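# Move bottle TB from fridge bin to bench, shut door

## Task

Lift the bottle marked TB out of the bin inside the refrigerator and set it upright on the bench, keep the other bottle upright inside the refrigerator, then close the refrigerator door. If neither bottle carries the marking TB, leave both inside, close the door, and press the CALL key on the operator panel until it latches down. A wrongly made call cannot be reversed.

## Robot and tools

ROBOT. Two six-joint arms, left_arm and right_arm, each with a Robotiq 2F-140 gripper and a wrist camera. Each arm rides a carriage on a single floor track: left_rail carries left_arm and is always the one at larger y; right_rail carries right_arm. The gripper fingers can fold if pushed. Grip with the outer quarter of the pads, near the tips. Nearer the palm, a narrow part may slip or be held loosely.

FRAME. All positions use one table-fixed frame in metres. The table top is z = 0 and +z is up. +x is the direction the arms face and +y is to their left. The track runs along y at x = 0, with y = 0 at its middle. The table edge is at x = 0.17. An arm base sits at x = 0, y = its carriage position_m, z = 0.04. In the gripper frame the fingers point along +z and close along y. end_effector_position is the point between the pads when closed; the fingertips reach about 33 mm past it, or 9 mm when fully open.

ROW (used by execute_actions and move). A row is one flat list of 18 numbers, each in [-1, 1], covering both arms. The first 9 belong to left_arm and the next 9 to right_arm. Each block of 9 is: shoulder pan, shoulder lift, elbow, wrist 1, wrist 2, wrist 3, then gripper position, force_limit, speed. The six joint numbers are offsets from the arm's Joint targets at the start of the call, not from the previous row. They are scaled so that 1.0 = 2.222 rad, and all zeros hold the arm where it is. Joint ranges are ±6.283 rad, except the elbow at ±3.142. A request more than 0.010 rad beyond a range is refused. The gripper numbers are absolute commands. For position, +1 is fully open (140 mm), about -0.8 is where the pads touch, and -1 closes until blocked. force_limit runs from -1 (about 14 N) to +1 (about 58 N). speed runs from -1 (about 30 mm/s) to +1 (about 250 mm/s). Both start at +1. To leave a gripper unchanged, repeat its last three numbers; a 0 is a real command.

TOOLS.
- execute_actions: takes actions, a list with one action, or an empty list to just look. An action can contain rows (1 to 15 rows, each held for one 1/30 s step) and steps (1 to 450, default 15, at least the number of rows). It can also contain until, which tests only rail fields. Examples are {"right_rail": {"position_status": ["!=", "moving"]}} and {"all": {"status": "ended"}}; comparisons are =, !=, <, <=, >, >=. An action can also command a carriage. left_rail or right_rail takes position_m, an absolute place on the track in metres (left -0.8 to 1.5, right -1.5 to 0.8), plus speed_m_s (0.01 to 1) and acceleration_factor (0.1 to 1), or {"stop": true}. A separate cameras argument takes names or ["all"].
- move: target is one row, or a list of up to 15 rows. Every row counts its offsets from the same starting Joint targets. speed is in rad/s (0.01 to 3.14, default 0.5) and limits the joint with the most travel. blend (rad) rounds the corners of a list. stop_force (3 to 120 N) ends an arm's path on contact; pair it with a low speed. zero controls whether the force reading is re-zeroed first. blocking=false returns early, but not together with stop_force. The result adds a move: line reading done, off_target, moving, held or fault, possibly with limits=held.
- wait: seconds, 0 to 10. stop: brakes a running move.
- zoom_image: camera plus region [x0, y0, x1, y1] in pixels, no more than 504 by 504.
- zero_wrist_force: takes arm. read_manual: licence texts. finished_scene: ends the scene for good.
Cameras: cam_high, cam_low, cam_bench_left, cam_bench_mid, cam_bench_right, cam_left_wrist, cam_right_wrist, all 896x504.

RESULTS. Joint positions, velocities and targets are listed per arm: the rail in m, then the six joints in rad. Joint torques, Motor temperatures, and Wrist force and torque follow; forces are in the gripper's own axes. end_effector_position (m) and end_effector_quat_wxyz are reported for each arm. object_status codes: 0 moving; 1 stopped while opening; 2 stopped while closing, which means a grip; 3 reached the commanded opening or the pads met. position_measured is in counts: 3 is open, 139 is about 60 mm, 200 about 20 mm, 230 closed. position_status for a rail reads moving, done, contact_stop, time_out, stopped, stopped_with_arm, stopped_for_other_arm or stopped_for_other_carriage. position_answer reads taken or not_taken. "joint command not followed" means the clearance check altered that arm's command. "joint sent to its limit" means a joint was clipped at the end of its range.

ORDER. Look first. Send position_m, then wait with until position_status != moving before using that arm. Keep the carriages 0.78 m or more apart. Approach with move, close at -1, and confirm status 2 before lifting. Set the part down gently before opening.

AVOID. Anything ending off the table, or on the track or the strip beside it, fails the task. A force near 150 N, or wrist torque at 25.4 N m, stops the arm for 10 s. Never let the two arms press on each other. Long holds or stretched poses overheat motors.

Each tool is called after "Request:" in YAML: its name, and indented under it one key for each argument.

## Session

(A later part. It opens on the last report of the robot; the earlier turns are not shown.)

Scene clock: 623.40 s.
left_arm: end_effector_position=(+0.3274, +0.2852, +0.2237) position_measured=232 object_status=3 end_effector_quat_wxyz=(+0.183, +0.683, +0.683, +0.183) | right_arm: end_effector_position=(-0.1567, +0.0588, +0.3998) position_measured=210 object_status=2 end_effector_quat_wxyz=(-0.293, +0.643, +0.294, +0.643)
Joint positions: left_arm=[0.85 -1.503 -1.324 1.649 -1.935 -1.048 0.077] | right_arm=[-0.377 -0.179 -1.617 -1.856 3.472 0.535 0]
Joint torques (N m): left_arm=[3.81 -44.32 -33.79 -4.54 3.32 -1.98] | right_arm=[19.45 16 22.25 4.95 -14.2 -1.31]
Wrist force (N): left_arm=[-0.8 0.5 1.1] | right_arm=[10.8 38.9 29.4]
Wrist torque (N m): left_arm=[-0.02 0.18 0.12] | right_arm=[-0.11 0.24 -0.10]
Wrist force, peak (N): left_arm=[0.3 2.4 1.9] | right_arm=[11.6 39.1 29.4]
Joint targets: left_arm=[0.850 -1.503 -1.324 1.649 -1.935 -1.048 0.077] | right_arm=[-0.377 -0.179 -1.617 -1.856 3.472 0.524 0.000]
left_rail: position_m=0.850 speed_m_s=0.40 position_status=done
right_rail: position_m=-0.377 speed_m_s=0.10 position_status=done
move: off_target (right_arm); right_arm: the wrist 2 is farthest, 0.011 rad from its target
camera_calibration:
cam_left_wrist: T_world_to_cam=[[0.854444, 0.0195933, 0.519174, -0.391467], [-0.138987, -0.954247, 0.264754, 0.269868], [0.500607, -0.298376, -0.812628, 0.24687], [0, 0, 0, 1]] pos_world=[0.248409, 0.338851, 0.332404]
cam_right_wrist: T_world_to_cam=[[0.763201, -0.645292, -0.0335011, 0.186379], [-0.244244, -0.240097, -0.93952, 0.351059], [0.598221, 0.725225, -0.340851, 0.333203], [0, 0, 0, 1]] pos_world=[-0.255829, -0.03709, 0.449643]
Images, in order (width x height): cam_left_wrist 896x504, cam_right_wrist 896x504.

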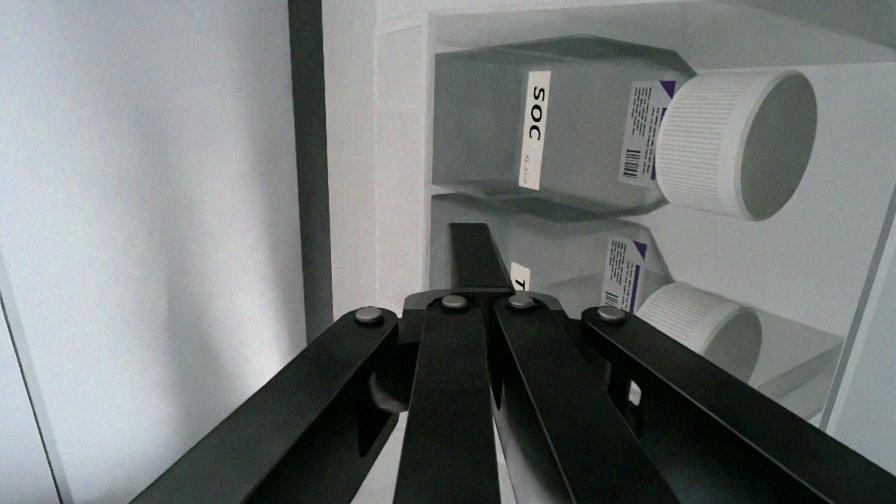

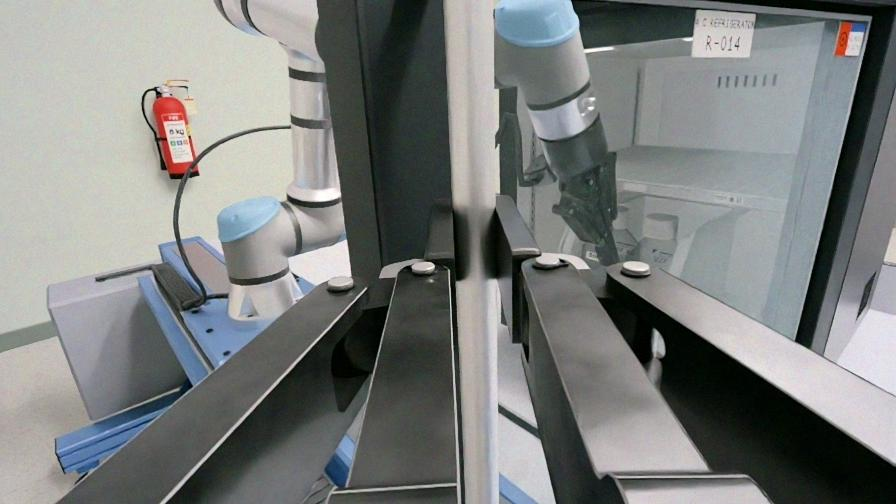

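Request:
move:
  target: [0.0201,0.0259,0.0213,-0.0587,-0.001,0.0234,-1,-0.5,-0.5,0,0,0,0,0,0,-1,0.3,-1]
  stop_force: 6
  speed: 0.06
  cameras: ["cam_left_wrist"]

Scene clock: 633.33 s.
left_arm: end_effector_position=(+0.3535, +0.2853, +0.1814) position_measured=232 object_status=3 end_effector_quat_wxyz=(+0.183, +0.683, +0.683, +0.183) | right_arm: end_effector_position=(-0.1567, +0.0588, +0.3998) position_measured=210 object_status=2 end_effector_quat_wxyz=(-0.293, +0.643, +0.294, +0.643)
Joint positions: left_arm=[0.85 -1.458 -1.266 1.697 -2.066 -1.051 0.129] | right_arm=[-0.377 -0.179 -1.617 -1.856 3.472 0.535 0]
Joint torques (N m): left_arm=[5.78 -21.58 -13.17 -4.37 -0.95 2.7] | right_arm=[21.32 17.39 22.35 4.86 -14.08 -1.13]
Wrist force (N): left_arm=[-1.1 0.3 0.7] | right_arm=[11.1 38.8 29.4]
Wrist torque (N m): left_arm=[-0.06 0.24 0.01] | right_arm=[-0.13 0.28 -0.10]
Wrist force, peak (N): left_arm=[-1.2 0.0 1.3] | right_arm=[11.5 39.1 29.4]
Joint targets: left_arm=[0.850 -1.458 -1.266 1.697 -2.066 -1.051 0.129] | right_arm=[-0.377 -0.179 -1.617 -1.856 3.472 0.524 0.000]
left_rail: position_m=0.850 speed_m_s=0.40 position_status=done
right_rail: position_m=-0.377 speed_m_s=0.10 position_status=done
move: off_target (right_arm); right_arm: the wrist 2 is farthest, 0.011 rad from its target
camera_calibration:
cam_left_wrist: T_world_to_cam=[[0.854411, 0.0191855, 0.519244, -0.391681], [-0.139278, -0.954292, 0.26444, 0.284977], [0.500584, -0.298259, -0.812685, 0.199444], [0, 0, 0, 1]] pos_world=[0.274509, 0.338952, 0.290103]
Images, in order (width x height): cam_left_wrist 896x504.

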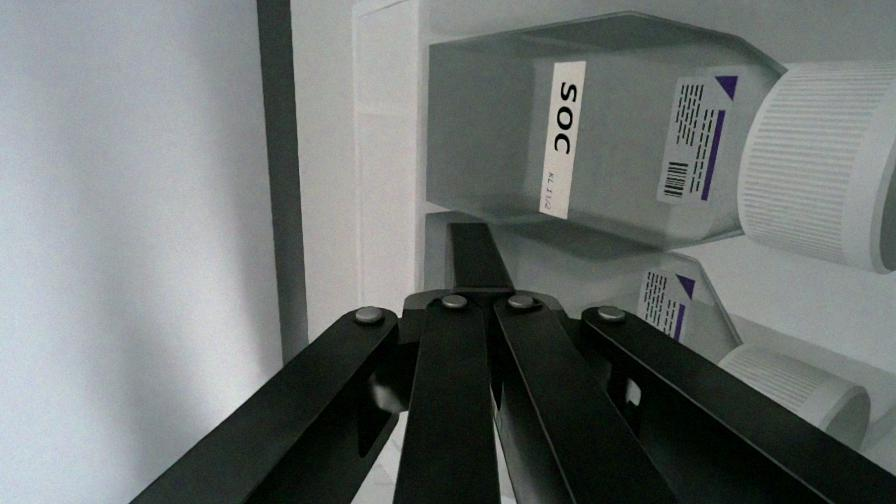

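Request:
move:
  target: [-0.1157,-0.0375,0.0310,0.0730,-0.001,-0.1332,-1,-0.5,-0.5,0,0,0,0,0,0,-1,0.3,-1]
  stop_force: 25
  speed: 0.08
  cameras: ["cam_left_wrist","cam_right_wrist"]

Scene clock: 656.47 s.
left_arm: end_effector_position=(+0.2081, +0.2852, +0.1810) position_measured=232 object_status=3 end_effector_quat_wxyz=(+0.183, +0.683, +0.683, +0.183) | right_arm: end_effector_position=(-0.1567, +0.0588, +0.3998) position_measured=210 object_status=2 end_effector_quat_wxyz=(-0.293, +0.643, +0.294, +0.643)
Joint positions: left_arm=[0.85 -1.715 -1.35 1.766 -1.904 -1.053 -0.167] | right_arm=[-0.377 -0.179 -1.617 -1.856 3.472 0.535 0]
Joint torques (N m): left_arm=[-6.43 -44.02 -12.51 -1.37 -0.92 -2.26] | right_arm=[18.1 17.76 23.03 5.04 -13.99 -1.46]
Wrist force (N): left_arm=[-0.6 0.3 0.9] | right_arm=[11.9 38.6 29.4]
Wrist torque (N m): left_arm=[-0.08 0.11 0.11] | right_arm=[-0.12 0.28 -0.10]
Wrist force, peak (N): left_arm=[-0.9 7.5 -2.0] | right_arm=[11.4 39.1 29.6]
Joint targets: left_arm=[0.850 -1.715 -1.350 1.766 -1.904 -1.053 -0.167] | right_arm=[-0.377 -0.179 -1.617 -1.856 3.472 0.524 0.000]
left_rail: position_m=0.850 speed_m_s=0.40 position_status=done
right_rail: position_m=-0.377 speed_m_s=0.10 position_status=done
move: off_target (right_arm); right_arm: the wrist 2 is farthest, 0.011 rad from its target
camera_calibration:
cam_left_wrist: T_world_to_cam=[[0.854341, 0.0189078, 0.519369, -0.267225], [-0.139554, -0.95429, 0.264301, 0.264786], [0.500626, -0.298283, -0.81265, 0.271947], [0, 0, 0, 1]] pos_world=[0.129109, 0.338852, 0.289803]
cam_right_wrist: T_world_to_cam=[[0.763201, -0.645292, -0.0335011, 0.186379], [-0.244244, -0.240097, -0.93952, 0.351059], [0.598221, 0.725225, -0.340851, 0.333203], [0, 0, 0, 1]] pos_world=[-0.255829, -0.03709, 0.449643]
Images, in order (width x height): cam_left_wrist 896x504, cam_right_wrist 896x504.

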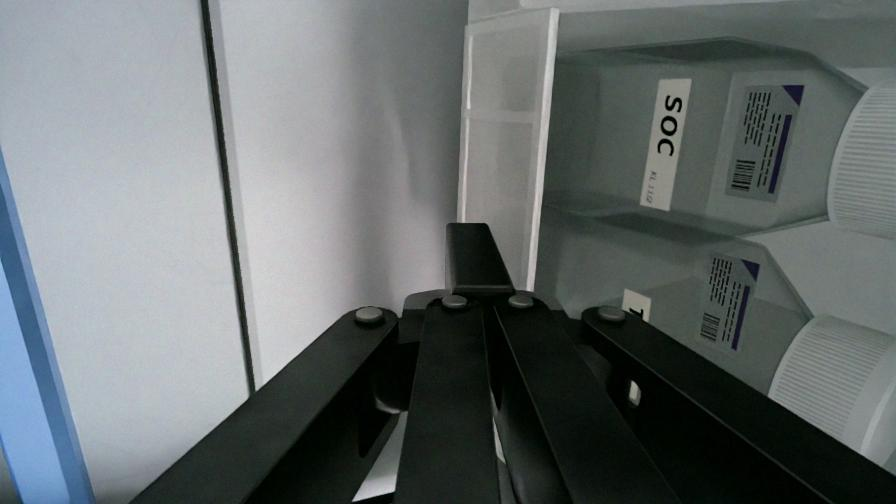

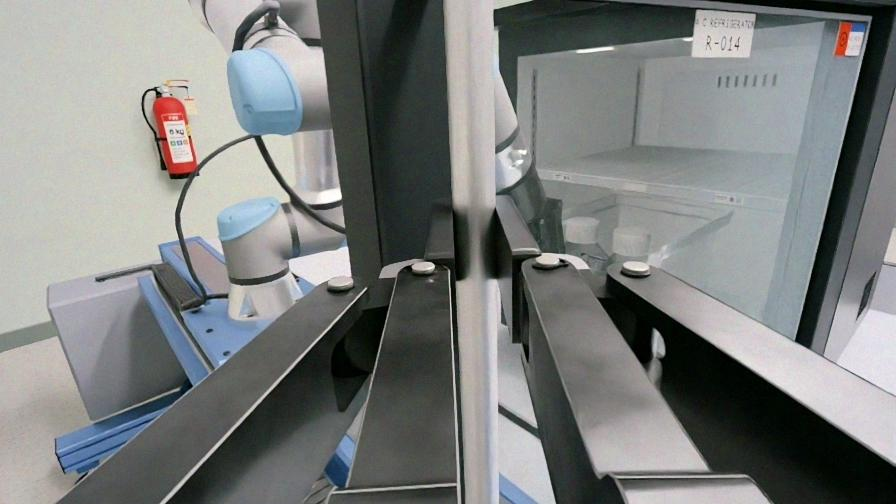

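Request:
move:
  target: [0,-0.09,0,0.09,0,0,-1,-0.5,-0.5,0,0,0,0,0,0,-1,0.3,-1]
  speed: 0.2
  cameras: ["cam_left_wrist","cam_right_wrist"]

Request:
zoom_image:
  camera: "cam_right_wrist"
  region: [490, 140, 790, 310]

Scene clock: 666.27 s.
left_arm: end_effector_position=(+0.2167, +0.3444, +0.2656) position_measured=232 object_status=3 end_effector_quat_wxyz=(+0.183, +0.683, +0.683, +0.183) | right_arm: end_effector_position=(-0.1567, +0.0588, +0.3998) position_measured=210 object_status=2 end_effector_quat_wxyz=(-0.293, +0.643, +0.294, +0.643)
Joint positions: left_arm=[0.85 -1.715 -1.549 1.766 -1.704 -1.053 -0.167] | right_arm=[-0.377 -0.179 -1.617 -1.856 3.472 0.535 0]
Joint torques (N m): left_arm=[-4.6 -34.51 -23.23 -1.32 -0.4 -2.11] | right_arm=[19.89 16.38 23.14 5.15 -14.08 -1.36]
Wrist force (N): left_arm=[-0.9 0.1 0.8] | right_arm=[12.0 38.7 29.3]
Wrist torque (N m): left_arm=[-0.11 0.18 0.11] | right_arm=[-0.10 0.26 -0.10]
Wrist force, peak (N): left_arm=[-1.4 -0.1 1.6] | right_arm=[12.1 38.8 29.4]
Joint targets: left_arm=[0.850 -1.715 -1.550 1.766 -1.704 -1.053 -0.167] | right_arm=[-0.377 -0.179 -1.617 -1.856 3.472 0.524 0.000]
left_rail: position_m=0.850 speed_m_s=0.40 position_status=done
right_rail: position_m=-0.377 speed_m_s=0.10 position_status=done
move: off_target (right_arm); right_arm: the wrist 2 is farthest, 0.011 rad from its target
camera_calibration:
cam_left_wrist: T_world_to_cam=[[0.854359, 0.0188423, 0.519341, -0.319598], [-0.139585, -0.954299, 0.264252, 0.300242], [0.500586, -0.298258, -0.812684, 0.354089], [0, 0, 0, 1]] pos_world=[0.137709, 0.398153, 0.374403]
cam_right_wrist: T_world_to_cam=[[0.763201, -0.645292, -0.0335011, 0.186379], [-0.244244, -0.240097, -0.93952, 0.351059], [0.598221, 0.725225, -0.340851, 0.333203], [0, 0, 0, 1]] pos_world=[-0.255829, -0.03709, 0.449643]
Images, in order (width x height): cam_left_wrist 896x504, cam_right_wrist 896x504.

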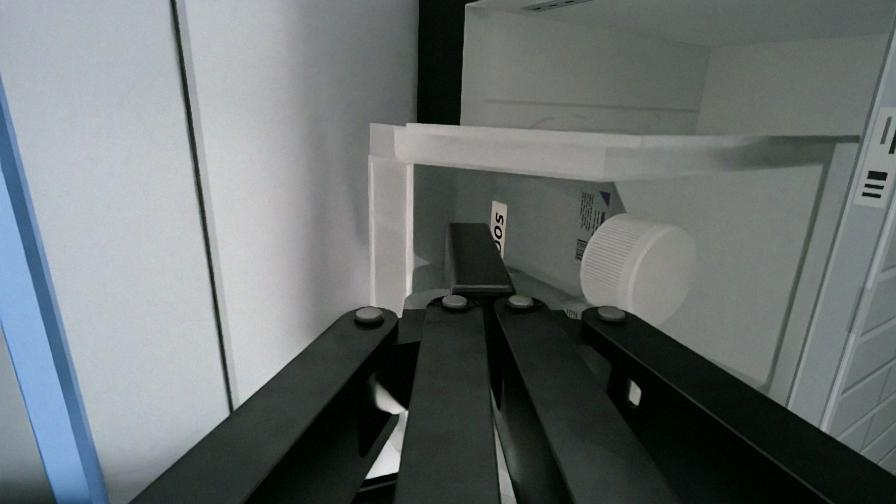

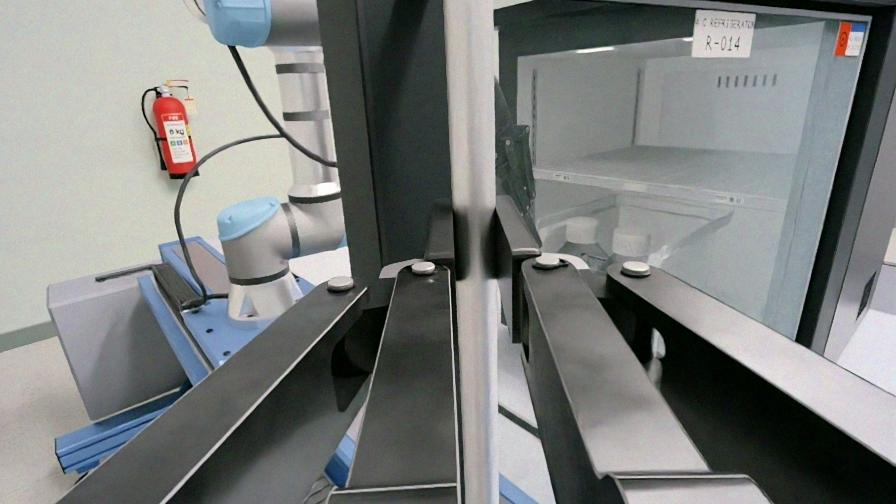

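Scaled by 1.680 from the camera's 896x504 image, which has a finer 1280x720 frame.

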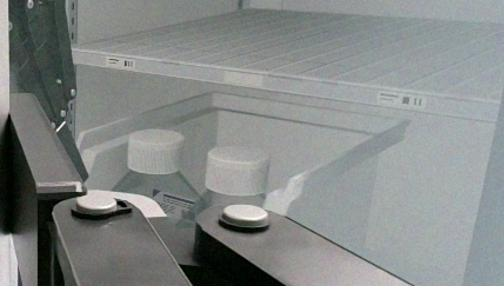

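Request:
move:
  target: [-0.0502,0.0966,-0.1199,0.1174,0.1428,0.6089,0.15,-0.5,-0.5,0,0,0,0,0,0,-1,0.3,-1]
  cameras: ["cam_left_wrist"]

Request:
zoom_image:
  camera: "cam_left_wrist"
  region: [280, 130, 680, 430]

Scene clock: 717.93 s.
left_arm: end_effector_position=(+0.2199, +0.2532, +0.3230) position_measured=110 object_status=3 end_effector_quat_wxyz=(+0.000, +0.906, -0.001, +0.423) | right_arm: end_effector_position=(-0.1567, +0.0588, +0.3998) position_measured=210 object_status=2 end_effector_quat_wxyz=(-0.293, +0.643, +0.294, +0.643)
Joint positions: left_arm=[0.85 -1.827 -1.335 1.499 -1.443 -0.736 1.186] | right_arm=[-0.377 -0.179 -1.617 -1.856 3.472 0.535 0]
Joint torques (N m): left_arm=[-5.76 -20.44 -33.4 -0.79 3.51 2.75] | right_arm=[22.11 18.5 24.1 5.16 -13.77 -1.46]
Wrist force (N): left_arm=[-0.6 -0.9 2.2] | right_arm=[11.9 38.6 29.0]
Wrist torque (N m): left_arm=[-0.37 0.18 0.10] | right_arm=[-0.11 0.27 -0.10]
Wrist force, peak (N): left_arm=[-0.5 -1.2 2.3] | right_arm=[12.2 38.6 29.5]
Joint targets: left_arm=[0.850 -1.827 -1.335 1.499 -1.443 -0.736 1.186] | right_arm=[-0.377 -0.179 -1.617 -1.856 3.472 0.524 0.000]
left_rail: position_m=0.850 speed_m_s=0.40 position_status=done
right_rail: position_m=-0.377 speed_m_s=0.10 position_status=done
move: off_target (right_arm); right_arm: the wrist 2 is farthest, 0.011 rad from its target
camera_calibration:
cam_left_wrist: T_world_to_cam=[[-0.00650187, -0.99958, 0.02823, 0.255429], [-0.842064, -0.00975322, -0.539289, 0.37335], [0.539338, -0.0272778, -0.841647, 0.304071], [0, 0, 0, 1]] pos_world=[0.152048, 0.267258, 0.450054]
Images, in order (width x height): cam_left_wrist 896x504.

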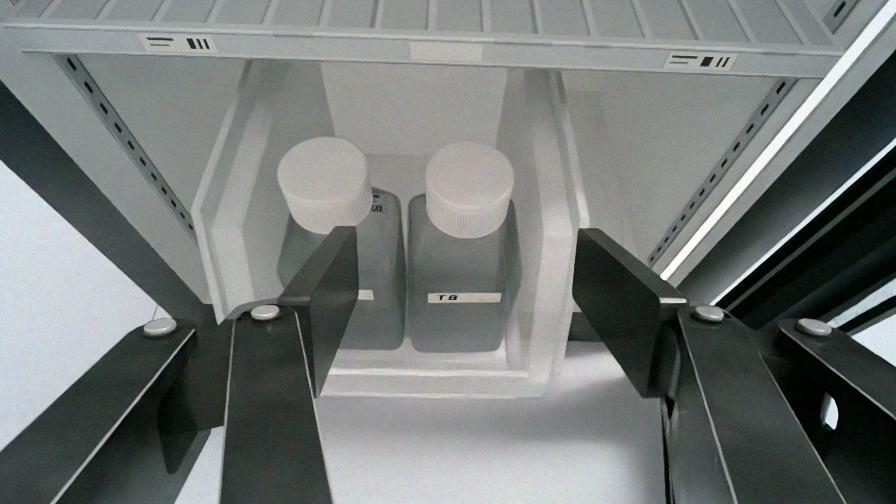

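Scaled by 1.260 from the camera's 896x504 image, which has a finer 1280x720 frame.

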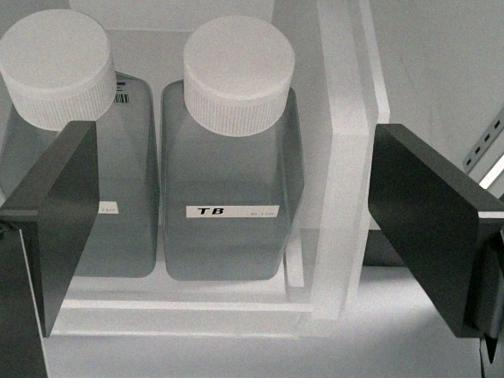

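Request:
move:
  target: [0.0384,0.013,0.0374,-0.0929,0.0081,0.0563,-0.127,-0.5,-0.5,0,0,0,0,0,0,-1,0.3,-1]
  cameras: ["cam_left_wrist"]

Request:
zoom_image:
  camera: "cam_left_wrist"
  region: [300, 100, 640, 350]

Scene clock: 743.10 s.
left_arm: end_effector_position=(+0.2694, +0.2493, +0.2856) position_measured=145 object_status=3 end_effector_quat_wxyz=(+0.000, +0.907, -0.001, +0.421) | right_arm: end_effector_position=(-0.1567, +0.0588, +0.3998) position_measured=210 object_status=2 end_effector_quat_wxyz=(-0.293, +0.643, +0.294, +0.643)
Joint positions: left_arm=[0.85 -1.742 -1.306 1.582 -1.649 -0.718 1.311] | right_arm=[-0.377 -0.179 -1.617 -1.856 3.472 0.535 0]
Joint torques (N m): left_arm=[6.58 -20.8 -17.32 -3.41 3.83 2.49] | right_arm=[22.6 16.85 24.03 5.42 -13.99 -1.28]
Wrist force (N): left_arm=[-1.2 -0.9 2.1] | right_arm=[11.6 38.6 29.1]
Wrist torque (N m): left_arm=[-0.33 0.30 0.11] | right_arm=[-0.11 0.27 -0.10]
Wrist force, peak (N): left_arm=[-0.8 -0.9 3.4] | right_arm=[12.2 38.9 29.3]
Joint targets: left_arm=[0.850 -1.742 -1.306 1.582 -1.649 -0.718 1.311] | right_arm=[-0.377 -0.179 -1.617 -1.856 3.472 0.524 0.000]
left_rail: position_m=0.850 speed_m_s=0.40 position_status=done
right_rail: position_m=-0.377 speed_m_s=0.10 position_status=done
move: off_target (right_arm); right_arm: the wrist 2 is farthest, 0.011 rad from its target
camera_calibration:
cam_left_wrist: T_world_to_cam=[[-0.00625675, -0.999578, 0.028356, 0.252803], [-0.84356, -0.0099518, -0.536942, 0.394649], [0.536998, -0.0272796, -0.843142, 0.246835], [0, 0, 0, 1]] pos_world=[0.201942, 0.263357, 0.412852]
Images, in order (width x height): cam_left_wrist 896x504.

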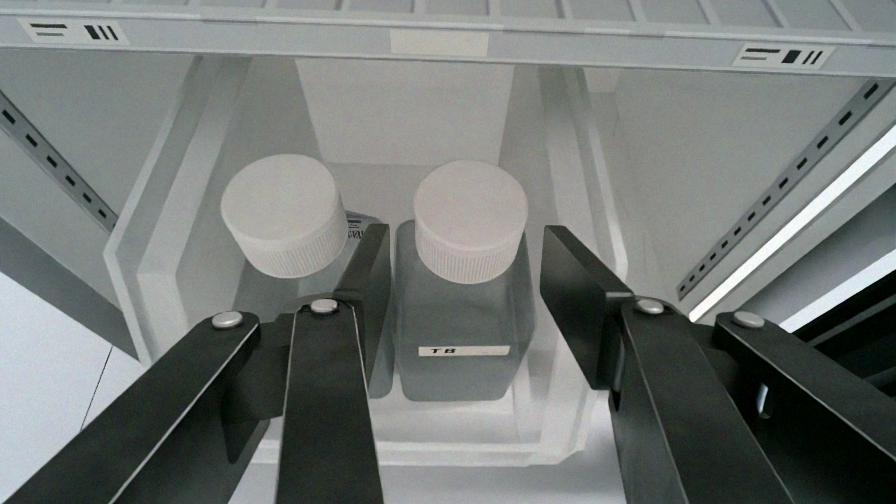

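Scaled by 1.482 from the camera's 896x504 image, which has a finer 1280x720 frame.

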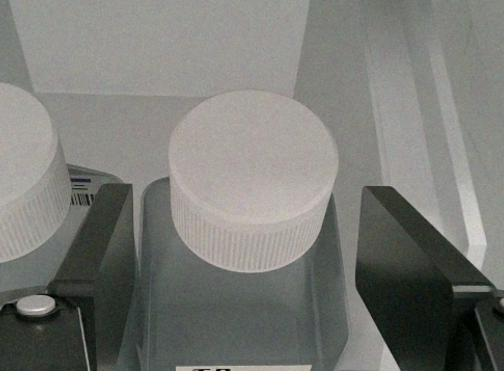

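Request:
execute_actions:
  actions:
    - {"left_rail":{"position_m":0.8487,"speed_m_s":0.1},"steps":45,"until":{"all":{"status":"ended"}}}

Request:
move:
  target: [0.0256,0.0087,0.0249,-0.0619,0.0054,0.0375,-0.127,-0.5,-0.5,0,0,0,0,0,0,-1,0.3,-1]
  stop_force: 6
  speed: 0.05
  cameras: ["cam_left_wrist"]

Request:
zoom_image:
  camera: "cam_left_wrist"
  region: [300, 100, 640, 350]

Scene clock: 749.67 s.
left_arm: end_effector_position=(+0.2695, +0.2480, +0.2856) position_measured=145 object_status=3 end_effector_quat_wxyz=(+0.000, +0.907, -0.001, +0.421) | right_arm: end_effector_position=(-0.1567, +0.0588, +0.3998) position_measured=210 object_status=2 end_effector_quat_wxyz=(-0.293, +0.643, +0.294, +0.643)
Joint positions: left_arm=[0.849 -1.742 -1.306 1.582 -1.649 -0.718 1.311] | right_arm=[-0.377 -0.179 -1.617 -1.856 3.472 0.535 0]
Joint torques (N m): left_arm=[5.59 -24.48 -15.88 -3.99 3.63 2.37] | right_arm=[22.67 16.33 25.58 5.52 -13.9 -1.27]
Wrist force (N): left_arm=[-0.6 -1.2 2.2] | right_arm=[12.1 38.7 29.3]
Wrist torque (N m): left_arm=[-0.39 0.18 0.10] | right_arm=[-0.11 0.24 -0.10]
Wrist force, peak (N): left_arm=[-0.9 -1.3 2.3] | right_arm=[12.2 38.8 29.3]
Joint targets: left_arm=[0.849 -1.742 -1.306 1.582 -1.649 -0.718 1.311] | right_arm=[-0.377 -0.179 -1.617 -1.856 3.472 0.524 0.000]
Tool commands: left_gripper/position=-0.127 left_gripper/force_limit=-0.5 left_gripper/speed=-0.5 right_gripper/position=-1.0 right_gripper/force_limit=+0.3 right_gripper/speed=-1.0
left_rail: position_m=0.849 speed_m_s=0.10 position_status=done
right_rail: position_m=-0.377 speed_m_s=0.10 position_status=done

Scene clock: 753.30 s.
left_arm: end_effector_position=(+0.3041, +0.2511, +0.2624) position_measured=145 object_status=3 end_effector_quat_wxyz=(+0.000, +0.906, +0.000, +0.423) | right_arm: end_effector_position=(-0.1567, +0.0588, +0.3998) position_measured=210 object_status=2 end_effector_quat_wxyz=(-0.293, +0.643, +0.294, +0.643)
Joint positions: left_arm=[0.849 -1.685 -1.287 1.638 -1.787 -0.706 1.394] | right_arm=[-0.377 -0.179 -1.617 -1.856 3.472 0.535 0]
Joint torques (N m): left_arm=[6.21 -21.78 -13.52 -3.81 3.74 2.49] | right_arm=[23.35 17.59 26.86 5.7 -13.95 -1.28]
Wrist force (N): left_arm=[-0.9 0.1 2.0] | right_arm=[11.4 38.5 29.2]
Wrist torque (N m): left_arm=[-0.34 0.21 0.09] | right_arm=[-0.10 0.26 -0.10]
Wrist force, peak (N): left_arm=[-1.1 -1.2 2.3] | right_arm=[12.0 38.8 29.3]
Joint targets: left_arm=[0.849 -1.685 -1.287 1.638 -1.787 -0.706 1.394] | right_arm=[-0.377 -0.179 -1.617 -1.856 3.472 0.524 0.000]
left_rail: position_m=0.849 speed_m_s=0.10 position_status=done
right_rail: position_m=-0.377 speed_m_s=0.10 position_status=done
move: off_target (right_arm); right_arm: the wrist 2 is farthest, 0.011 rad from its target
camera_calibration:
cam_left_wrist: T_world_to_cam=[[-0.00505603, -0.999579, 0.0285568, 0.255122], [-0.842042, -0.0111479, -0.539296, 0.411861], [0.539388, -0.0267727, -0.841632, 0.207363], [0, 0, 0, 1]] pos_world=[0.236245, 0.265157, 0.389353]
Images, in order (width x height): cam_left_wrist 896x504.

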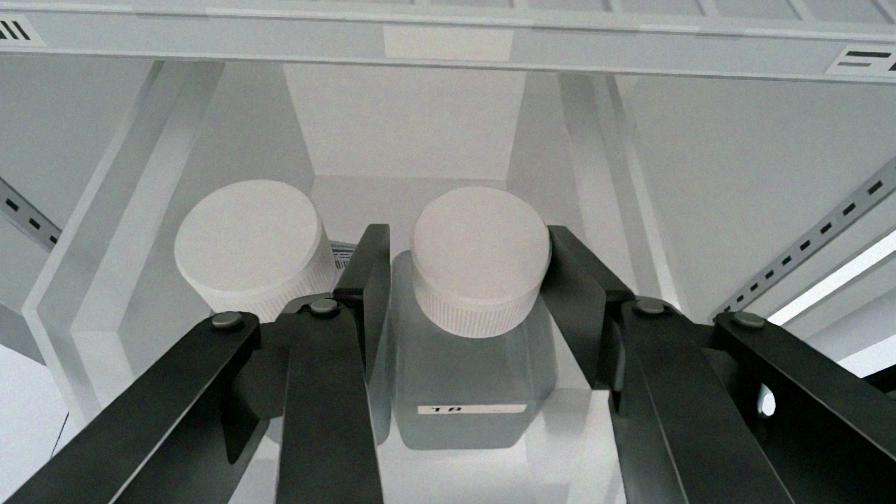

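Scaled by 1.482 from the camera's 896x504 image, which has a finer 1280x720 frame.

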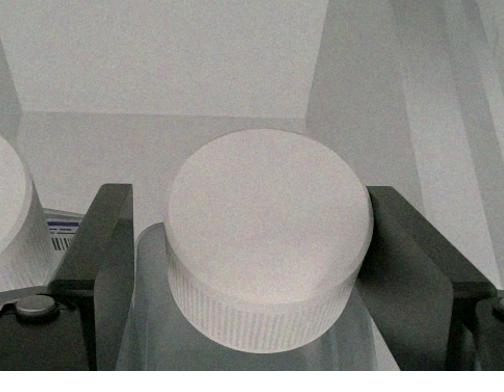

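Request:
execute_actions:
  actions:
    - {"rows":[[0,0,0,0,0,0,-1,0,-1,0,0,0,0,0,0,-1,0.3,-1]],"steps":60}
  cameras: ["cam_left_wrist"]

Scene clock: 759.60 s.
left_arm: end_effector_position=(+0.3042, +0.2511, +0.2624) position_measured=161 object_status=2 end_effector_quat_wxyz=(+0.000, +0.906, +0.000, +0.423) | right_arm: end_effector_position=(-0.1567, +0.0588, +0.3998) position_measured=210 object_status=2 end_effector_quat_wxyz=(-0.293, +0.643, +0.294, +0.643)
Joint positions: left_arm=[0.849 -1.685 -1.287 1.638 -1.787 -0.706 1.394] | right_arm=[-0.377 -0.179 -1.617 -1.856 3.472 0.535 0]
Joint torques (N m): left_arm=[1.25 -38.4 -34.33 -1.76 2.02 1.44] | right_arm=[22.35 16.39 24.79 6.16 -13.83 -1.21]
Wrist force (N): left_arm=[-2.4 -0.8 3.0] | right_arm=[11.4 38.6 29.1]
Wrist torque (N m): left_arm=[-0.30 0.21 0.13] | right_arm=[-0.13 0.30 -0.10]
Wrist force, peak (N): left_arm=[-4.6 -0.4 5.1] | right_arm=[12.6 38.6 29.4]
Joint targets: left_arm=[0.849 -1.685 -1.287 1.638 -1.787 -0.706 1.394] | right_arm=[-0.377 -0.179 -1.617 -1.856 3.472 0.524 0.000]
left_rail: position_m=0.849 speed_m_s=0.10 position_status=done
right_rail: position_m=-0.377 speed_m_s=0.10 position_status=done
camera_calibration:
cam_left_wrist: T_world_to_cam=[[-0.00505552, -0.999579, 0.0285564, 0.255022], [-0.841997, -0.0111503, -0.539367, 0.411877], [0.539459, -0.0267711, -0.841586, 0.207326], [0, 0, 0, 1]] pos_world=[0.236245, 0.265057, 0.389353]
Images, in order (width x height): cam_left_wrist 896x504.

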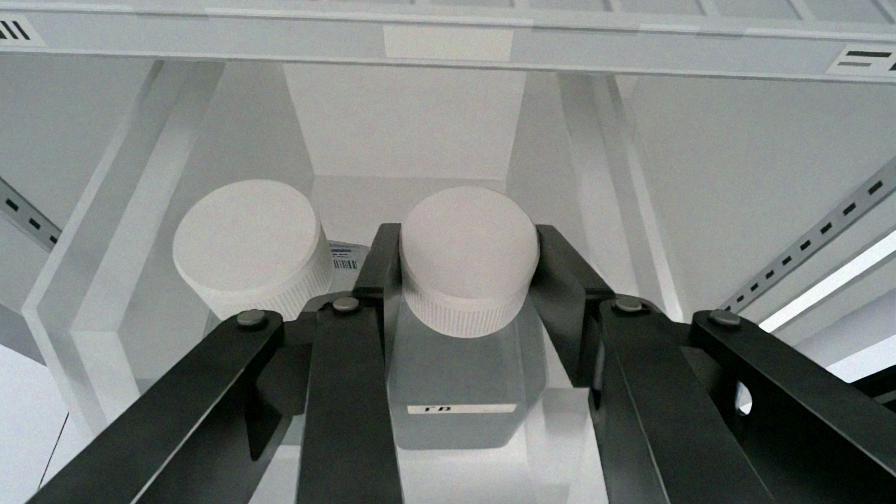

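Request:
move:
  target:
    - [-0.0190,-0.0063,-0.0095,0.0377,-0.0029,-0.0288,-1,0,-1,0,0,0,0,0,0,-1,0.3,-1]
    - [-0.0190,-0.0274,-0.1205,0.1698,-0.0029,-0.0288,-1,0,-1,0,0,0,0,0,0,-1,0.3,-1]
  blend: [0,0]
  speed: [0.05,0.15]
  cameras: ["cam_left_wrist","cam_right_wrist"]

Scene clock: 783.93 s.
left_arm: end_effector_position=(+0.2792, +0.2509, +0.3901) position_measured=161 object_status=2 end_effector_quat_wxyz=(+0.000, +0.906, +0.000, +0.423) | right_arm: end_effector_position=(-0.1567, +0.0588, +0.3998) position_measured=210 object_status=2 end_effector_quat_wxyz=(-0.293, +0.643, +0.294, +0.643)
Joint positions: left_arm=[0.849 -1.727 -1.348 1.37 -1.41 -0.712 1.33] | right_arm=[-0.377 -0.179 -1.617 -1.856 3.472 0.535 0]
Joint torques (N m): left_arm=[-5.41 -47.5 -36.18 -1.84 4.05 -1.92] | right_arm=[23.81 16.41 25.04 5.95 -13.92 -1.2]
Wrist force (N): left_arm=[-4.8 -1.1 4.4] | right_arm=[12.0 38.5 29.1]
Wrist torque (N m): left_arm=[-0.38 0.30 0.18] | right_arm=[-0.13 0.23 -0.10]
Wrist force, peak (N): left_arm=[-4.6 -1.0 5.2] | right_arm=[12.5 38.7 29.4]
Joint targets: left_arm=[0.849 -1.727 -1.348 1.370 -1.409 -0.712 1.330] | right_arm=[-0.377 -0.179 -1.617 -1.856 3.472 0.524 0.000]
left_rail: position_m=0.849 speed_m_s=0.10 position_status=done
right_rail: position_m=-0.377 speed_m_s=0.10 position_status=done
move: off_target (right_arm); right_arm: the wrist 2 is farthest, 0.011 rad from its target
camera_calibration:
cam_left_wrist: T_world_to_cam=[[-0.00514612, -0.999581, 0.0285011, 0.251094], [-0.841876, -0.0110503, -0.539558, 0.459803], [0.539646, -0.0267711, -0.841466, 0.328259], [0, 0, 0, 1]] pos_world=[0.211246, 0.264857, 0.517153]
cam_right_wrist: T_world_to_cam=[[0.763201, -0.645292, -0.0335011, 0.186379], [-0.244244, -0.240097, -0.93952, 0.351059], [0.598221, 0.725225, -0.340851, 0.333203], [0, 0, 0, 1]] pos_world=[-0.255829, -0.03709, 0.449643]
Images, in order (width x height): cam_left_wrist 896x504, cam_right_wrist 896x504.

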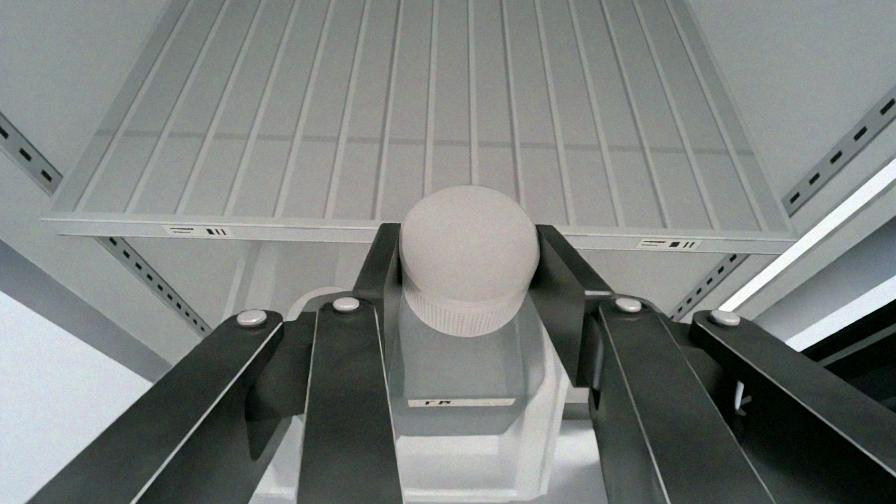

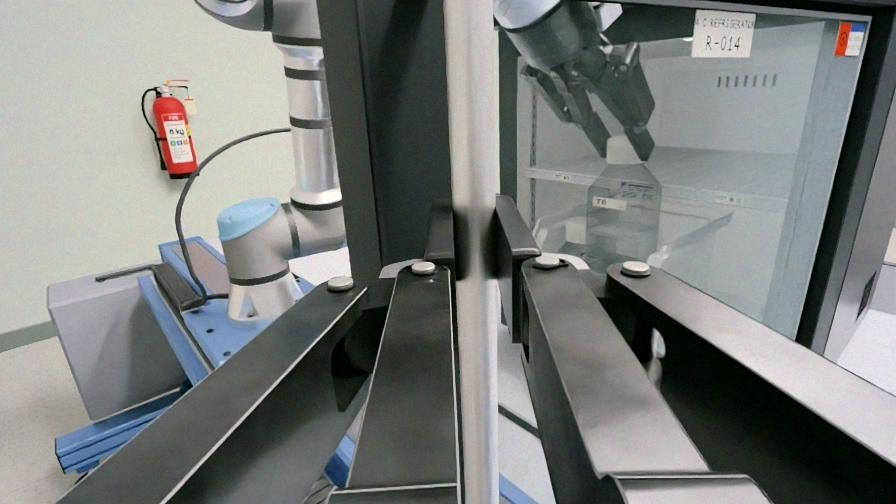

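Request:
move:
  target: [-0.0961,0.0125,-0.0397,0.1276,-0.0283,-0.1359,-1,0,-1,0,0,0,0,0,0,-1,0.3,-1]
  speed: 0.3

Request:
execute_actions:
  actions:
    - {"left_rail":{"position_m":1.35,"speed_m_s":0.3,"acceleration_factor":0.3},"steps":200,"until":{"all":{"status":"ended"}}}

Request:
move:
  target: [0.1348,0.0249,0.1680,-0.3382,0.0334,0.1950,-1,0,-1,0,0,0,0,0,0,-1,0.3,-1]
  speed: 0.4
  cameras: ["cam_left_wrist","cam_bench_left"]

Request:
zoom_image:
  camera: "cam_bench_left"
  region: [200, 60, 450, 310]

Scene clock: 800.13 s.
left_arm: end_effector_position=(+0.1499, +0.2513, +0.3898) position_measured=161 object_status=2 end_effector_quat_wxyz=(+0.000, +0.906, +0.000, +0.423) | right_arm: end_effector_position=(-0.1567, +0.0588, +0.3998) position_measured=210 object_status=2 end_effector_quat_wxyz=(-0.293, +0.643, +0.294, +0.643)
Joint positions: left_arm=[0.849 -1.94 -1.32 1.282 -1.126 -0.775 1.029] | right_arm=[-0.377 -0.179 -1.617 -1.856 3.472 0.535 0]
Joint torques (N m): left_arm=[-6.27 -21.99 -35.8 -0.76 0.38 -1.9] | right_arm=[24.35 16.52 27.4 6.23 -14.2 -0.96]
Wrist force (N): left_arm=[-4.3 -1.1 4.5] | right_arm=[11.7 38.7 29.1]
Wrist torque (N m): left_arm=[-0.41 0.22 0.20] | right_arm=[-0.08 0.30 -0.10]
Wrist force, peak (N): left_arm=[-3.5 -1.2 5.8] | right_arm=[12.8 38.7 29.5]
Joint targets: left_arm=[0.849 -1.941 -1.320 1.282 -1.126 -0.775 1.029] | right_arm=[-0.377 -0.179 -1.617 -1.856 3.472 0.524 0.000]
left_rail: position_m=0.849 speed_m_s=0.10 position_status=done
right_rail: position_m=-0.377 speed_m_s=0.10 position_status=done
move: off_target (right_arm); right_arm: the wrist 2 is farthest, 0.011 rad from its target

Scene clock: 802.83 s.
left_arm: end_effector_position=(+0.1498, +0.7526, +0.3898) position_measured=161 object_status=2 end_effector_quat_wxyz=(+0.000, +0.906, +0.000, +0.423) | right_arm: end_effector_position=(-0.1567, +0.0588, +0.3998) position_measured=210 object_status=2 end_effector_quat_wxyz=(-0.293, +0.643, +0.294, +0.643)
Joint positions: left_arm=[1.35 -1.941 -1.32 1.282 -1.126 -0.775 1.029] | right_arm=[-0.377 -0.179 -1.617 -1.856 3.472 0.535 0]
Joint torques (N m): left_arm=[-1.88 -45.36 -28.19 -2.17 2.84 -1.81] | right_arm=[22.87 14.71 28.21 6.37 -13.51 -0.88]
Wrist force (N): left_arm=[-4.3 -0.8 4.4] | right_arm=[11.9 38.5 29.2]
Wrist torque (N m): left_arm=[-0.33 0.28 0.20] | right_arm=[-0.13 0.25 -0.10]
Wrist force, peak (N): left_arm=[-4.3 -1.9 4.7] | right_arm=[12.5 38.9 29.3]
Joint targets: left_arm=[1.350 -1.941 -1.320 1.282 -1.126 -0.775 1.029] | right_arm=[-0.377 -0.179 -1.617 -1.856 3.472 0.524 0.000]
Tool commands: left_gripper/position=-1.0 left_gripper/force_limit=+0.0 left_gripper/speed=-1.0 right_gripper/position=-1.0 right_gripper/force_limit=+0.3 right_gripper/speed=-1.0
left_rail: position_m=1.350 speed_m_s=0.30 position_status=done
right_rail: position_m=-0.377 speed_m_s=0.10 position_status=done

Scene clock: 805.30 s.
left_arm: end_effector_position=(+0.3299, +0.7520, +0.2503) position_measured=161 object_status=2 end_effector_quat_wxyz=(+0.000, +0.906, +0.000, +0.423) | right_arm: end_effector_position=(-0.1567, +0.0588, +0.3998) position_measured=210 object_status=2 end_effector_quat_wxyz=(-0.293, +0.643, +0.294, +0.643)
Joint positions: left_arm=[1.35 -1.641 -1.265 1.655 -1.877 -0.701 1.462] | right_arm=[-0.377 -0.179 -1.617 -1.856 3.472 0.535 0]
Joint torques (N m): left_arm=[6.18 -24.91 -16.34 -4.6 4.92 2.73] | right_arm=[24.62 16.82 27.9 6.08 -14.09 -1.06]
Wrist force (N): left_arm=[-4.0 -0.8 4.5] | right_arm=[11.9 38.5 28.9]
Wrist torque (N m): left_arm=[-0.32 0.14 0.10] | right_arm=[-0.12 0.27 -0.10]
Wrist force, peak (N): left_arm=[-4.0 -1.2 6.1] | right_arm=[12.6 38.7 29.4]
Joint targets: left_arm=[1.350 -1.641 -1.265 1.655 -1.877 -0.701 1.462] | right_arm=[-0.377 -0.179 -1.617 -1.856 3.472 0.524 0.000]
left_rail: position_m=1.350 speed_m_s=0.30 position_status=done
right_rail: position_m=-0.377 speed_m_s=0.10 position_status=done
move: off_target (right_arm); right_arm: the wrist 2 is farthest, 0.011 rad from its target
camera_calibration:
cam_left_wrist: T_world_to_cam=[[-0.00512077, -0.999587, 0.0282786, 0.756212], [-0.841994, -0.0109457, -0.539375, 0.432559], [0.539462, -0.0265725, -0.84159, 0.196564], [0, 0, 0, 1]] pos_world=[0.262045, 0.765858, 0.377354]
Images, in order (width x height): cam_bench_left 896x504, cam_left_wrist 896x504.

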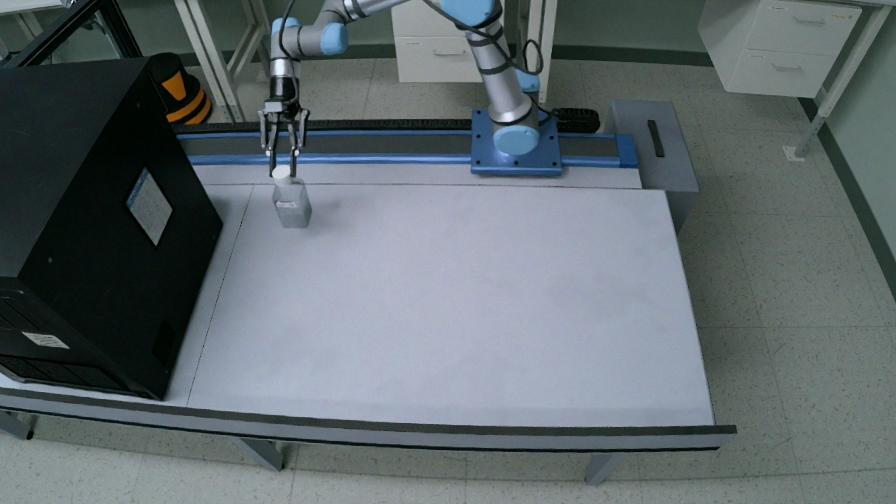

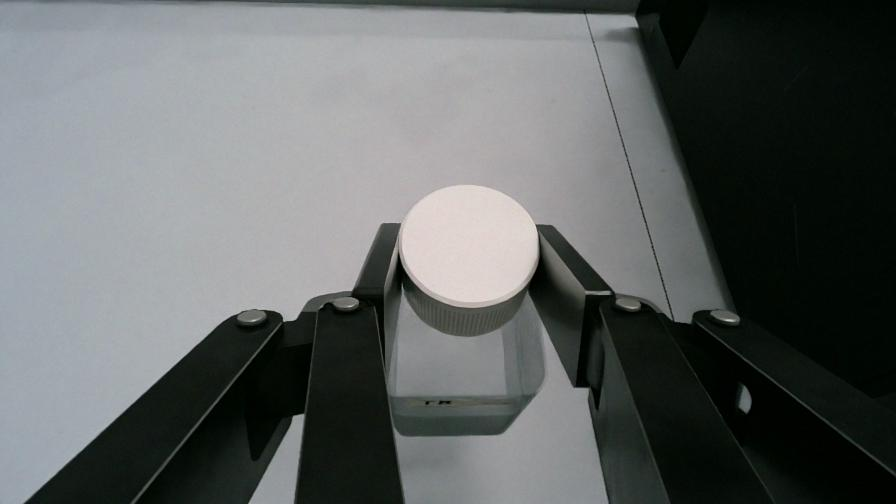

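Scaled by 2.016 from the camera's 896x504 image, which has a finer 1280x720 frame.

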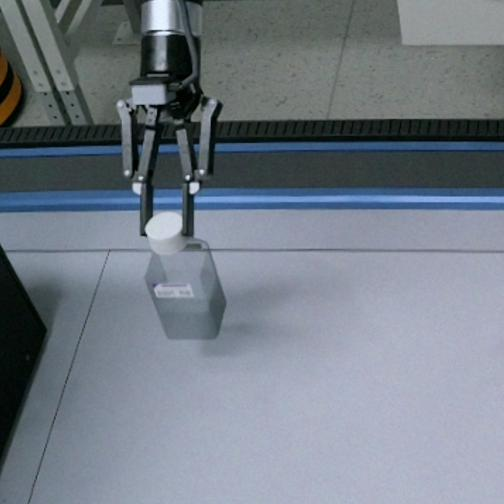

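Request:
move:
  target: [0,0.0494,0.0539,-0.1033,0,0,-1,0,-1,0,0,0,0,0,0,-1,0.3,-1]
  stop_force: 4
  speed: 0.07
  cameras: ["cam_left_wrist","cam_bench_left"]

Request:
zoom_image:
  camera: "cam_bench_left"
  region: [200, 60, 450, 310]

Scene clock: 812.57 s.
left_arm: end_effector_position=(+0.3299, +0.7499, +0.1810) position_measured=161 object_status=2 end_effector_quat_wxyz=(+0.000, +0.906, +0.000, +0.423) | right_arm: end_effector_position=(-0.1567, +0.0588, +0.3998) position_measured=210 object_status=2 end_effector_quat_wxyz=(-0.293, +0.643, +0.294, +0.643)
Joint positions: left_arm=[1.35 -1.641 -1.185 1.742 -2.043 -0.701 1.462] | right_arm=[-0.377 -0.179 -1.617 -1.856 3.472 0.535 0]
Joint torques (N m): left_arm=[-4.58 -50.74 -34.17 -2.39 4.79 0.57] | right_arm=[24.33 15.89 27.89 6.25 -14.25 -0.88]
Wrist force (N): left_arm=[-4.2 -1.2 4.5] | right_arm=[11.8 38.6 29.0]
Wrist torque (N m): left_arm=[-0.41 0.22 0.09] | right_arm=[-0.10 0.30 -0.10]
Wrist force, peak (N): left_arm=[19.4 -0.6 -6.6] | right_arm=[12.6 38.7 29.5]
Joint targets: left_arm=[1.350 -1.641 -1.185 1.742 -2.043 -0.701 1.462] | right_arm=[-0.377 -0.179 -1.617 -1.856 3.472 0.524 0.000]
left_rail: position_m=1.350 speed_m_s=0.30 position_status=done
right_rail: position_m=-0.377 speed_m_s=0.10 position_status=done
move: contact (left_arm), off_target (right_arm); left_arm: the wrist 1 is farthest, 0.063 rad from its target; right_arm: the wrist 2 is farthest, 0.011 rad from its target
camera_calibration:
cam_left_wrist: T_world_to_cam=[[-0.0050373, -0.999586, 0.0283343, 0.756135], [-0.84192, -0.0110496, -0.539489, 0.395115], [0.539578, -0.0265728, -0.841516, 0.138106], [0, 0, 0, 1]] pos_world=[0.261945, 0.763858, 0.307953]
Images, in order (width x height): cam_bench_left 896x504, cam_left_wrist 896x504.

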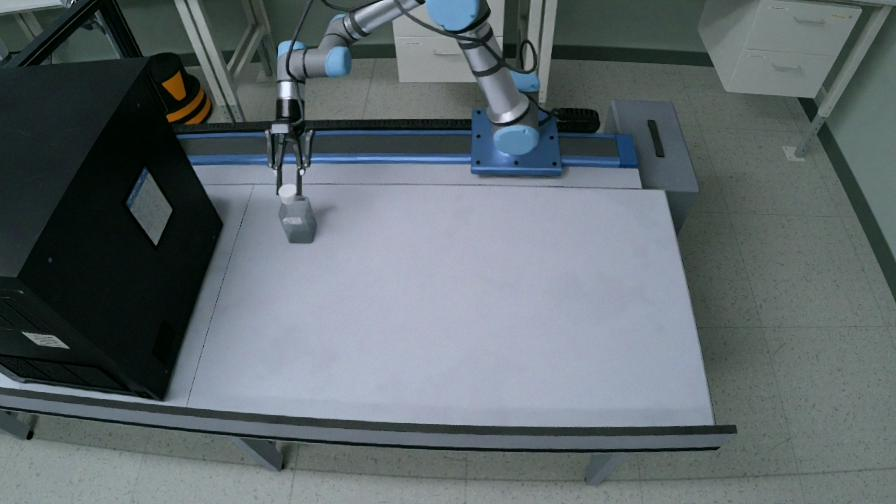

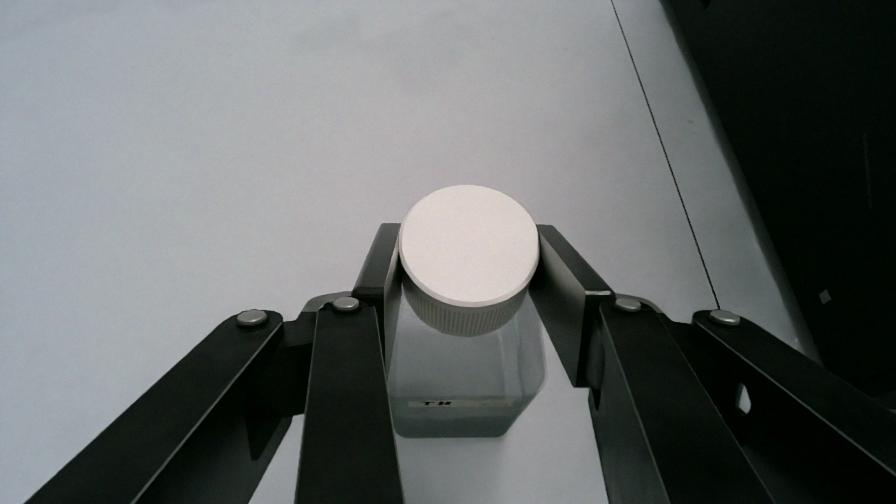

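Scaled by 2.016 from the camera's 896x504 image, which has a finer 1280x720 frame.

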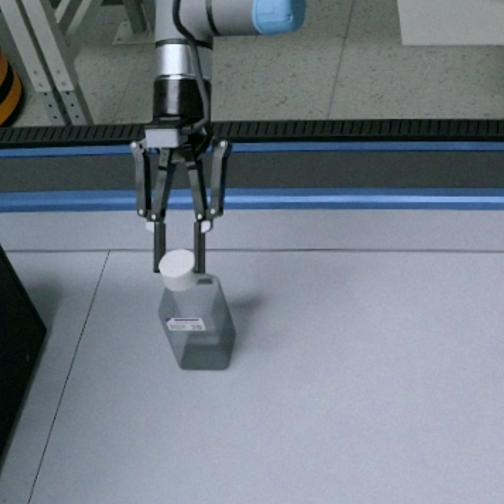

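Request:
move:
  target: [0,0.0136,0.0149,-0.0285,0,0,-1,0,-1,0,0,0,0,0,0,-1,0.3,-1]
  stop_force: 4
  speed: 0.015

Scene clock: 818.37 s.
left_arm: end_effector_position=(+0.3298, +0.7498, +0.1807) position_measured=161 object_status=2 end_effector_quat_wxyz=(+0.000, +0.906, +0.000, +0.423) | right_arm: end_effector_position=(-0.1567, +0.0588, +0.3998) position_measured=210 object_status=2 end_effector_quat_wxyz=(-0.293, +0.643, +0.294, +0.643)
Joint positions: left_arm=[1.35 -1.641 -1.185 1.742 -2.045 -0.701 1.462] | right_arm=[-0.377 -0.179 -1.617 -1.856 3.472 0.535 0]
Joint torques (N m): left_arm=[-5.98 -47.96 -31.74 -2.02 0.42 -1.85] | right_arm=[24.59 14.78 30.28 6.38 -13.88 -0.5]
Wrist force (N): left_arm=[-0.6 -1.4 2.6] | right_arm=[12.2 38.7 29.2]
Wrist torque (N m): left_arm=[-0.45 0.12 0.14] | right_arm=[-0.08 0.24 -0.10]
Wrist force, peak (N): left_arm=[-4.3 -1.6 4.9] | right_arm=[12.6 38.8 29.2]
Joint targets: left_arm=[1.350 -1.641 -1.185 1.742 -2.045 -0.701 1.462] | right_arm=[-0.377 -0.179 -1.617 -1.856 3.472 0.524 0.000]
left_rail: position_m=1.350 speed_m_s=0.30 position_status=done
right_rail: position_m=-0.377 speed_m_s=0.10 position_status=done
move: contact (left_arm), off_target (right_arm); left_arm: the wrist 1 is farthest, 0.061 rad from its target; right_arm: the wrist 2 is farthest, 0.011 rad from its target


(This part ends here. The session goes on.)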